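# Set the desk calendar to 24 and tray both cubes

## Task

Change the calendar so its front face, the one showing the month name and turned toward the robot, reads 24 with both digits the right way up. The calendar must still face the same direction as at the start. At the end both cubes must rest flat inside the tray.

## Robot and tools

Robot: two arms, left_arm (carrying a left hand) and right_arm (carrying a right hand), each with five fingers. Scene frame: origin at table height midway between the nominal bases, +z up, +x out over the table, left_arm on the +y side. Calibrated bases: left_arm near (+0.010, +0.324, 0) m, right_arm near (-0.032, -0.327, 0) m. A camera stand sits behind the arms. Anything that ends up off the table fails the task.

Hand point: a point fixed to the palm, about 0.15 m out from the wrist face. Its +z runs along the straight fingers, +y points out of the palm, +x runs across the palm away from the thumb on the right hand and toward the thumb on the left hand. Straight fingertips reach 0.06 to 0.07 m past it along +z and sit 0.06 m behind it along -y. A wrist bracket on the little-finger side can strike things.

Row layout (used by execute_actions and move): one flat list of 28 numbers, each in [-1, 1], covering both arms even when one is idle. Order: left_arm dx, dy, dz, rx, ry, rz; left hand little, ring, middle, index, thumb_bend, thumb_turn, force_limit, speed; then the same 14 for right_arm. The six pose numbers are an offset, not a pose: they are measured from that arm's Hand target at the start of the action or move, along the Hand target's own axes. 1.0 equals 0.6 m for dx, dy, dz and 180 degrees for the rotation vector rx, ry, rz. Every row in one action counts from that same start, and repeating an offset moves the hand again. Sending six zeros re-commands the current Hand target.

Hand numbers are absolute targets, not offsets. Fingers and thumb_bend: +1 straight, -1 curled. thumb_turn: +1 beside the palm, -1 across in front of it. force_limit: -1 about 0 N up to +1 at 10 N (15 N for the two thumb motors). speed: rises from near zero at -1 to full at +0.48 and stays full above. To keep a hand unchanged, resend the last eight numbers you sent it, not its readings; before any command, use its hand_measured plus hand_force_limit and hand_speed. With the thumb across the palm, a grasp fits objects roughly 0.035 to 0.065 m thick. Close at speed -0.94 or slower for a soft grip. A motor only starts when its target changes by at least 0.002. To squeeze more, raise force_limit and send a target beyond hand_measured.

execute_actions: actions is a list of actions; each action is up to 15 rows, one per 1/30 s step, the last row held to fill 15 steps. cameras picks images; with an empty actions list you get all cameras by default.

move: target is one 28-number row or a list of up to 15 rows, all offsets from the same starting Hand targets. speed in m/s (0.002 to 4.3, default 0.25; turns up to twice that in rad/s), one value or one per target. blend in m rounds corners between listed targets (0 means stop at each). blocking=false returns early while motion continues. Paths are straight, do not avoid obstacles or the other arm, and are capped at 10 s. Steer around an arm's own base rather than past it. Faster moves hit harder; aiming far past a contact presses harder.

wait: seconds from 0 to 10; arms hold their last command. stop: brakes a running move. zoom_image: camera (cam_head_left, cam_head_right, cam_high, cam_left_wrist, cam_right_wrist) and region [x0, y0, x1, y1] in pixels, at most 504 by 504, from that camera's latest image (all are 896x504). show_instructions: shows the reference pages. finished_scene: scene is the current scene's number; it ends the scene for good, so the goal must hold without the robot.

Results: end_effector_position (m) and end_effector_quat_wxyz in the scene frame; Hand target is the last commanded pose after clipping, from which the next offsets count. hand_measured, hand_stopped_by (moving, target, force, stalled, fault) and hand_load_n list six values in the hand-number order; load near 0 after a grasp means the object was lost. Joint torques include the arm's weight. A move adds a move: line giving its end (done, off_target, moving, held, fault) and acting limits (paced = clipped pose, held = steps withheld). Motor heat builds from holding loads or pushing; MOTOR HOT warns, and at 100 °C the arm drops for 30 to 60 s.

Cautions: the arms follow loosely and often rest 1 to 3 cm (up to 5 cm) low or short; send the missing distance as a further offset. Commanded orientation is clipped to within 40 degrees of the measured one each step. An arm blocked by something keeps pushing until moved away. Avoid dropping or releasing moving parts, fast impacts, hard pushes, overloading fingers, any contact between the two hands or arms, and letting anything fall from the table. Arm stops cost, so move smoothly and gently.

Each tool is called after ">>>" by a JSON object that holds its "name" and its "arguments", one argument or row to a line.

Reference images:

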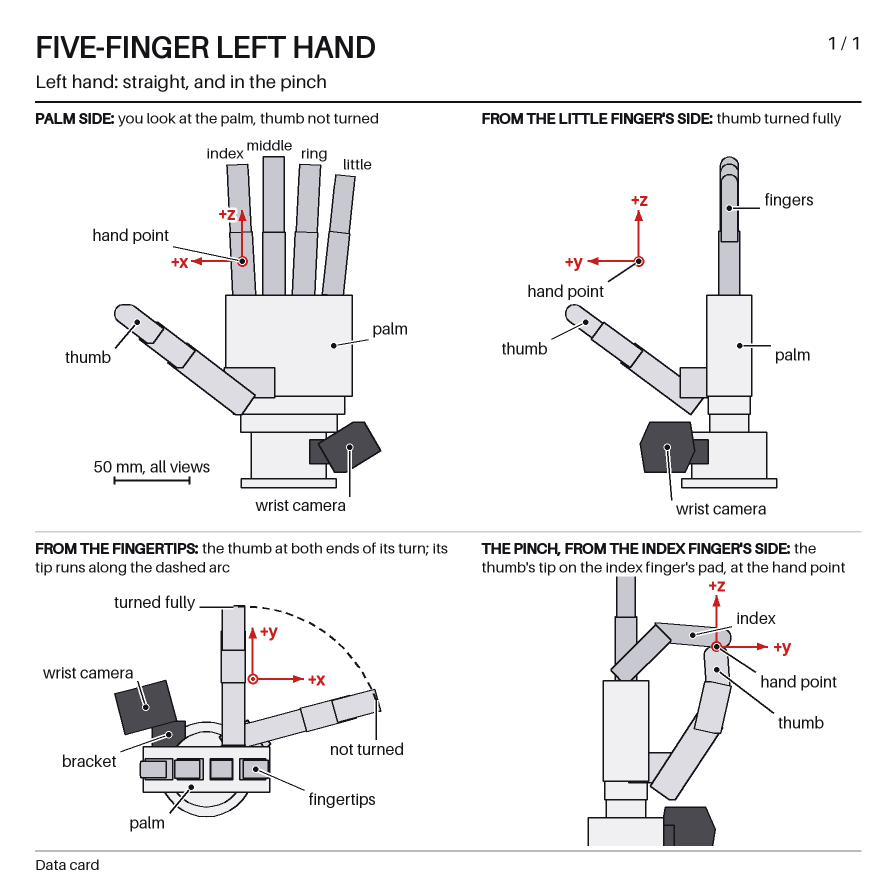

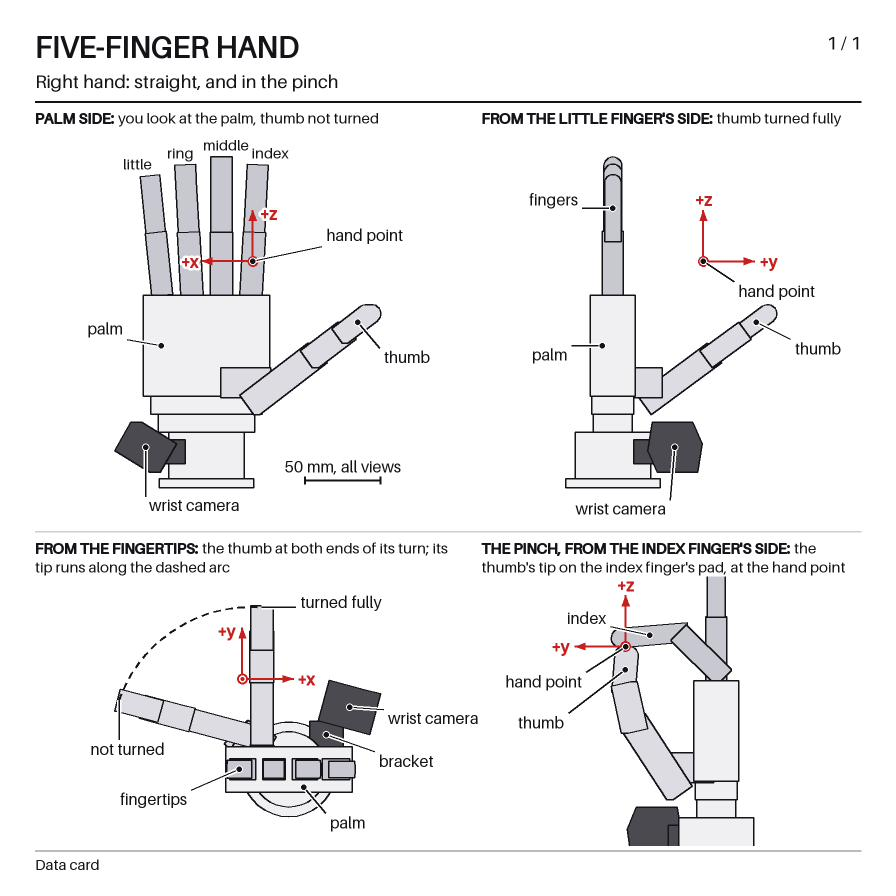

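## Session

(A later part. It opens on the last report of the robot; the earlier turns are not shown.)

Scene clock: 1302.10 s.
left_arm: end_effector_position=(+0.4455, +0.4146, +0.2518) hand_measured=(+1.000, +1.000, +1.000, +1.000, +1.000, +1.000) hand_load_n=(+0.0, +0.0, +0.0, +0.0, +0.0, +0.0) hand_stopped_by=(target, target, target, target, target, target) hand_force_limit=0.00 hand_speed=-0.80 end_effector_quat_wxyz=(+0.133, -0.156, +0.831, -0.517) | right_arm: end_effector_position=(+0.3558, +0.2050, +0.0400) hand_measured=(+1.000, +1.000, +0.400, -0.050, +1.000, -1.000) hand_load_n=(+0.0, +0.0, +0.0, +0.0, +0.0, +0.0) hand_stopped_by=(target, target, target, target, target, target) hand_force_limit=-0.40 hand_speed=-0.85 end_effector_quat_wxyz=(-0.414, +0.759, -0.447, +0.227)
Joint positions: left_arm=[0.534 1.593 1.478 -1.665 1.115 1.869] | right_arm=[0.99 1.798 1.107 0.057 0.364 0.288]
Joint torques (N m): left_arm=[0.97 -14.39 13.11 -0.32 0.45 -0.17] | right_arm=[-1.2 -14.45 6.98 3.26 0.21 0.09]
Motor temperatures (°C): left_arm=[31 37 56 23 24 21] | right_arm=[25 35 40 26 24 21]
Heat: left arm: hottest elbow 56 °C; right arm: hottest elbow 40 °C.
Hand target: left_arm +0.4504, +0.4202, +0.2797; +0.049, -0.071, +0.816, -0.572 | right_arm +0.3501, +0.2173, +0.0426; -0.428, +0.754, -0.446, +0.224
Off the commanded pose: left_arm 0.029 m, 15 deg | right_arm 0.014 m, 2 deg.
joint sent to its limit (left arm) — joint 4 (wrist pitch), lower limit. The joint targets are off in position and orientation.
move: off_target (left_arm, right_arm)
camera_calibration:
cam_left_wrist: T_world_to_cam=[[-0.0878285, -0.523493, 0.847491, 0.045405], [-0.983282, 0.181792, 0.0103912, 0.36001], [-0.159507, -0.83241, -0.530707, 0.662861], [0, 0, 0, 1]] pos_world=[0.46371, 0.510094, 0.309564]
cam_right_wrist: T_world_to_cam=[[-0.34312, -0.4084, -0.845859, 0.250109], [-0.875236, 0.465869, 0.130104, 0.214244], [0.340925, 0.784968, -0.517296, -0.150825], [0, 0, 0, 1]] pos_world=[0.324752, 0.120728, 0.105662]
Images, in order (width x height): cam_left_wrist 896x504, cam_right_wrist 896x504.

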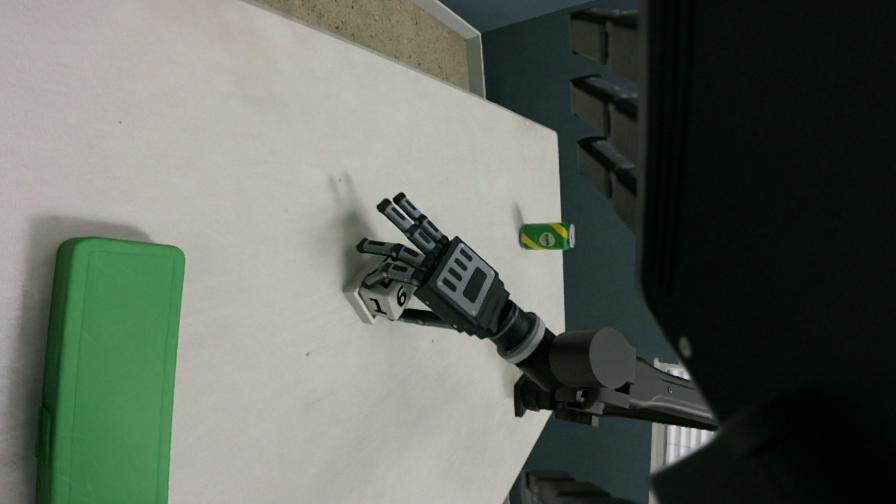

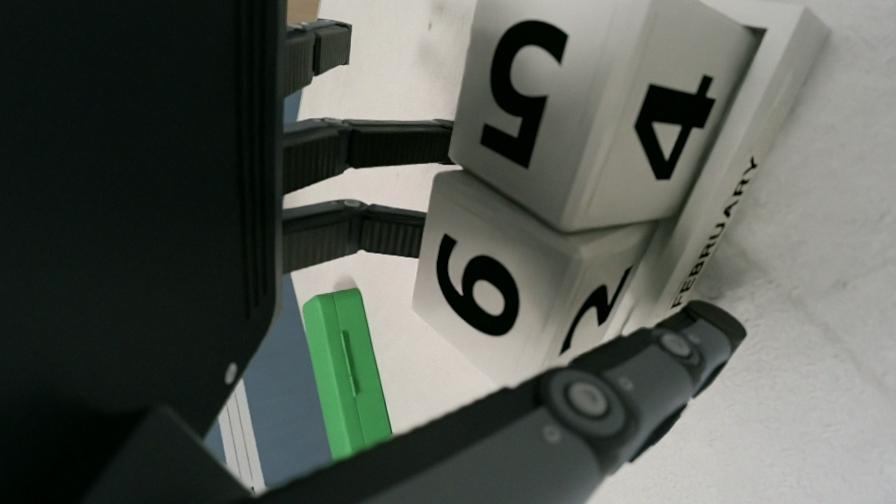

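>>> {"name": "move", "arguments": {
  "target": [0,0,0,0,0,0,1,1,1,1,1,1,0,-0.8,0,0,0,0,0,0,1,1,0.4,-0.25,1.0,-1,-0.4,-0.85],
  "speed": 0.12,
  "cameras": ["cam_right_wrist", "cam_left_wrist"]
}}

>>> {"name": "zoom_image", "arguments": {
  "camera": "cam_right_wrist",
  "region": [400, 80, 720, 400]
}}

Scene clock: 1307.23 s.
left_arm: end_effector_position=(+0.4455, +0.4146, +0.2518) hand_measured=(+1.000, +1.000, +1.000, +1.000, +1.000, +1.000) hand_load_n=(+0.0, +0.0, +0.0, +0.0, +0.0, +0.0) hand_stopped_by=(target, target, target, target, target, target) hand_force_limit=0.00 hand_speed=-0.80 end_effector_quat_wxyz=(+0.133, -0.156, +0.831, -0.517) | right_arm: end_effector_position=(+0.3558, +0.2050, +0.0400) hand_measured=(+1.000, +1.000, +0.400, -0.250, +1.000, -1.000) hand_load_n=(+0.0, +0.0, -0.5, +0.5, +0.0, -0.5) hand_stopped_by=(target, target, target, target, target, target) hand_force_limit=-0.40 hand_speed=-0.85 end_effector_quat_wxyz=(-0.414, +0.759, -0.447, +0.227)
Joint positions: left_arm=[0.534 1.593 1.478 -1.665 1.115 1.869] | right_arm=[0.99 1.798 1.107 0.057 0.364 0.288]
Joint torques (N m): left_arm=[1.08 -14.56 13.11 -0.28 0.47 -0.16] | right_arm=[-1.38 -14.33 7.01 3.18 0.2 0.09]
Motor temperatures (°C): left_arm=[31 37 56 23 24 21] | right_arm=[25 35 40 26 24 21]
Heat: left arm: hottest elbow 56 °C; right arm: hottest elbow 40 °C.
Hand target: left_arm +0.4504, +0.4202, +0.2797; +0.049, -0.071, +0.816, -0.572 | right_arm +0.3501, +0.2173, +0.0426; -0.428, +0.754, -0.446, +0.224
Off the commanded pose: left_arm 0.029 m, 15 deg | right_arm 0.014 m, 2 deg.
joint sent to its limit (left arm) — joint 4 (wrist pitch), lower limit. The joint targets are off in position and orientation.
move: off_target (left_arm, right_arm)
camera_calibration:
cam_left_wrist: T_world_to_cam=[[-0.0878285, -0.523493, 0.847491, 0.045405], [-0.983282, 0.181792, 0.0103912, 0.36001], [-0.159507, -0.83241, -0.530707, 0.662861], [0, 0, 0, 1]] pos_world=[0.46371, 0.510094, 0.309564]
cam_right_wrist: T_world_to_cam=[[-0.34312, -0.4084, -0.845859, 0.250109], [-0.875236, 0.465869, 0.130104, 0.214244], [0.340925, 0.784968, -0.517296, -0.150825], [0, 0, 0, 1]] pos_world=[0.324752, 0.120728, 0.105662]
Images, in order (width x height): cam_left_wrist 896x504, cam_right_wrist 896x504.

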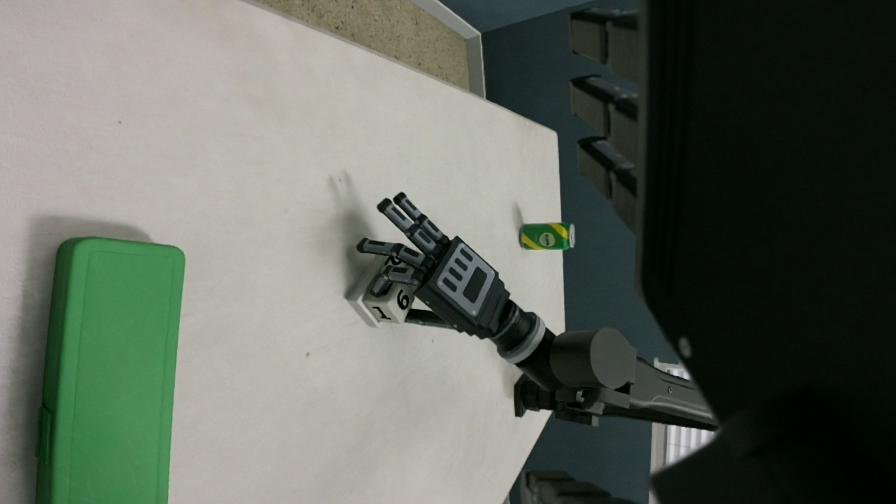

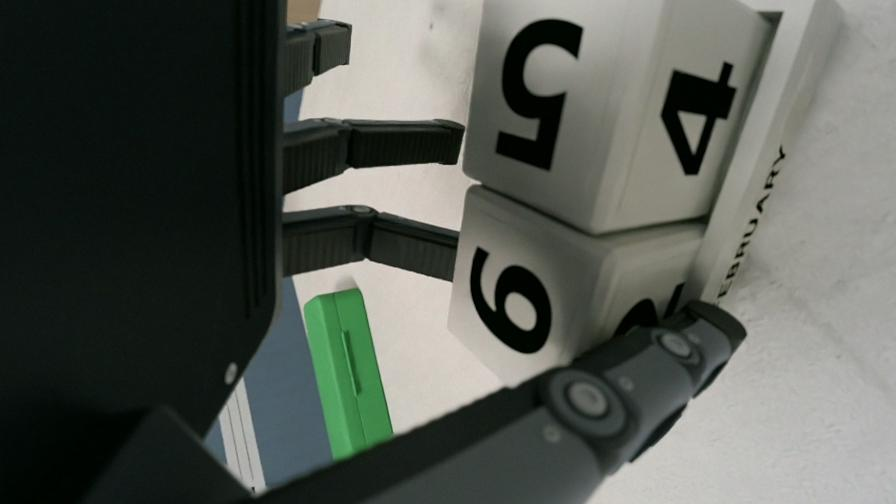

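Scaled by 1.575 from the camera's 896x504 image, which has a finer 1280x720 frame.

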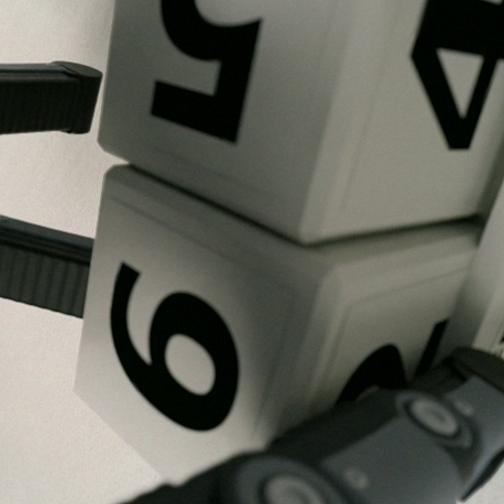

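>>> {"name": "zoom_image", "arguments": {
  "camera": "cam_left_wrist",
  "region": [320, 220, 430, 340]
}}

Scaled by 4.200 from the camera's 896x504 image, which has a finer 1280x720 frame.

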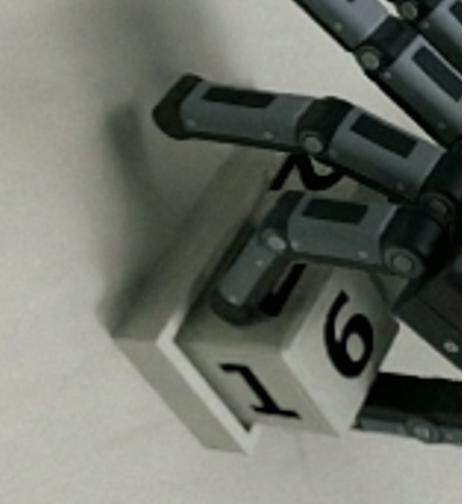

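>>> {"name": "move", "arguments": {
  "target": [
    [0,0,0,0,0,0,1,1,1,1,1,1,0,-0.8,0,-0.003,0.0045,0,0,0,1,1,0.5,0.5,1.0,-1,-0.4,-0.7],
    [0,0,0,0,0,0,1,1,1,1,1,1,0,-0.8,0,-0.135,-0.093,0,0,0,1,1,0.5,0.5,1.0,-1,-0.4,-0.7]
  ],
  "speed": 0.12,
  "cameras": ["cam_right_wrist", "cam_left_wrist"]
}}

>>> {"name": "zoom_image", "arguments": {
  "camera": "cam_left_wrist",
  "region": [320, 220, 430, 340]
}}

>>> {"name": "zoom_image", "arguments": {
  "camera": "cam_right_wrist",
  "region": [500, 40, 780, 320]
}}

Scene clock: 1317.87 s.
left_arm: end_effector_position=(+0.4455, +0.4146, +0.2518) hand_measured=(+1.000, +1.000, +1.000, +1.000, +1.000, +1.000) hand_load_n=(+0.0, +0.0, +0.0, -0.5, +0.0, +0.0) hand_stopped_by=(target, target, target, target, target, target) hand_force_limit=0.00 hand_speed=-0.80 end_effector_quat_wxyz=(+0.133, -0.156, +0.831, -0.517) | right_arm: end_effector_position=(+0.3431, +0.1859, +0.0995) hand_measured=(+1.000, +1.000, +0.500, +0.500, +1.000, -1.000) hand_load_n=(+0.0, +0.0, +0.0, +0.0, +0.0, +0.0) hand_stopped_by=(target, target, target, target, target, target) hand_force_limit=-0.40 hand_speed=-0.70 end_effector_quat_wxyz=(-0.394, +0.770, -0.448, +0.226)
Joint positions: left_arm=[0.534 1.593 1.478 -1.665 1.115 1.869] | right_arm=[0.99 1.663 1.134 -0.152 0.364 0.288]
Joint torques (N m): left_arm=[1.38 -14.04 13.18 -0.43 0.44 -0.16] | right_arm=[-1.55 -15.27 11.86 1.62 0.09 0.06]
Motor temperatures (°C): left_arm=[31 37 56 23 24 21] | right_arm=[25 36 40 26 24 21]
Heat: left arm: hottest elbow 56 °C; right arm: hottest elbow 40 °C.
Hand target: left_arm +0.4504, +0.4202, +0.2797; +0.049, -0.071, +0.816, -0.572 | right_arm +0.3489, +0.2116, +0.1408; -0.428, +0.754, -0.446, +0.224
Off the commanded pose: left_arm 0.029 m, 15 deg | right_arm 0.049 m, 4 deg.
joint sent to its limit (left arm) — joint 4 (wrist pitch), lower limit. The joint targets are off in position and orientation.
move: off_target (left_arm, right_arm)
camera_calibration:
cam_left_wrist: T_world_to_cam=[[-0.0878285, -0.523493, 0.847491, 0.045405], [-0.983282, 0.181792, 0.0103912, 0.36001], [-0.159507, -0.83241, -0.530707, 0.662861], [0, 0, 0, 1]] pos_world=[0.46371, 0.510094, 0.309564]
cam_right_wrist: T_world_to_cam=[[-0.364506, -0.440265, -0.82055, 0.299069], [-0.871823, 0.47097, 0.134585, 0.201643], [0.327201, 0.764431, -0.555504, -0.0884824], [0, 0, 0, 1]] pos_world=[0.313761, 0.104341, 0.169111]
Images, in order (width x height): cam_left_wrist 896x504, cam_right_wrist 896x504.

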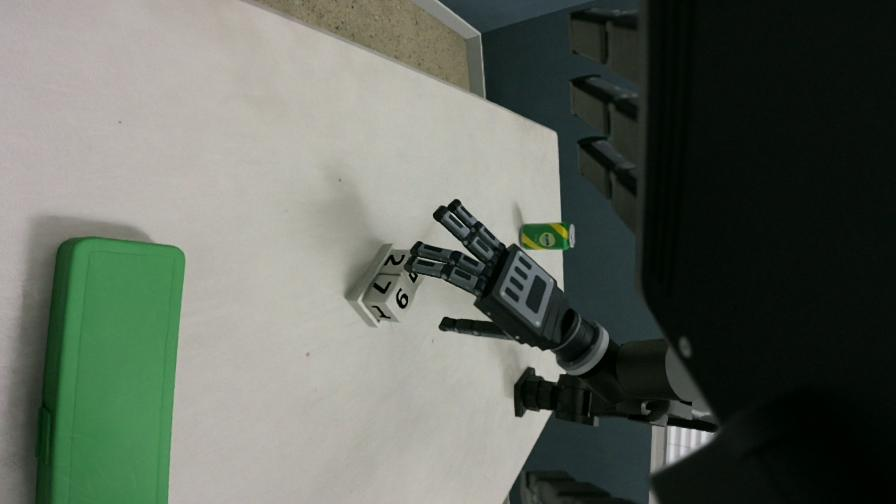

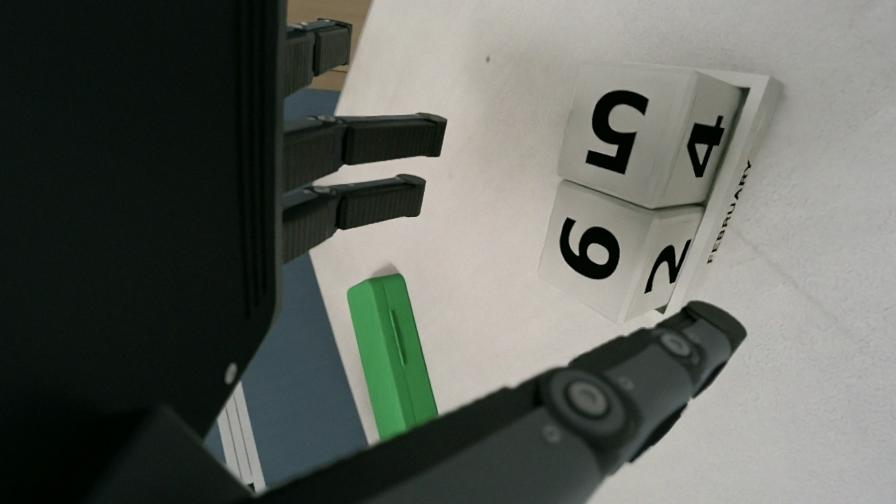

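Scaled by 4.200 from the camera's 896x504 image, which has a finer 1280x720 frame.

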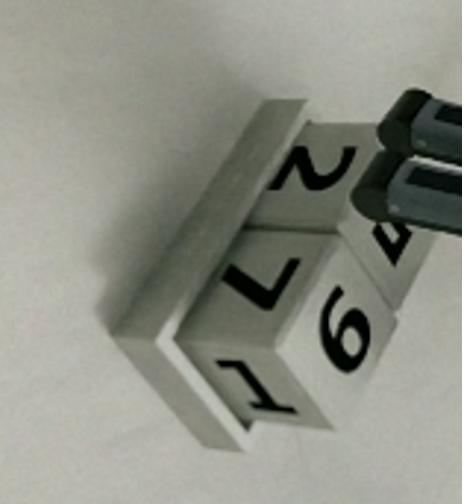

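Scaled by 1.800 from the camera's 896x504 image, which has a finer 1280x720 frame.

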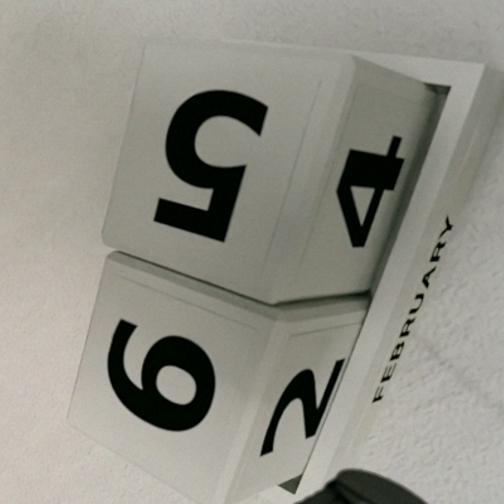

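>>> {"name": "finished_scene", "arguments": {
  "scene": 1
}}

The scene is finished: the task was done.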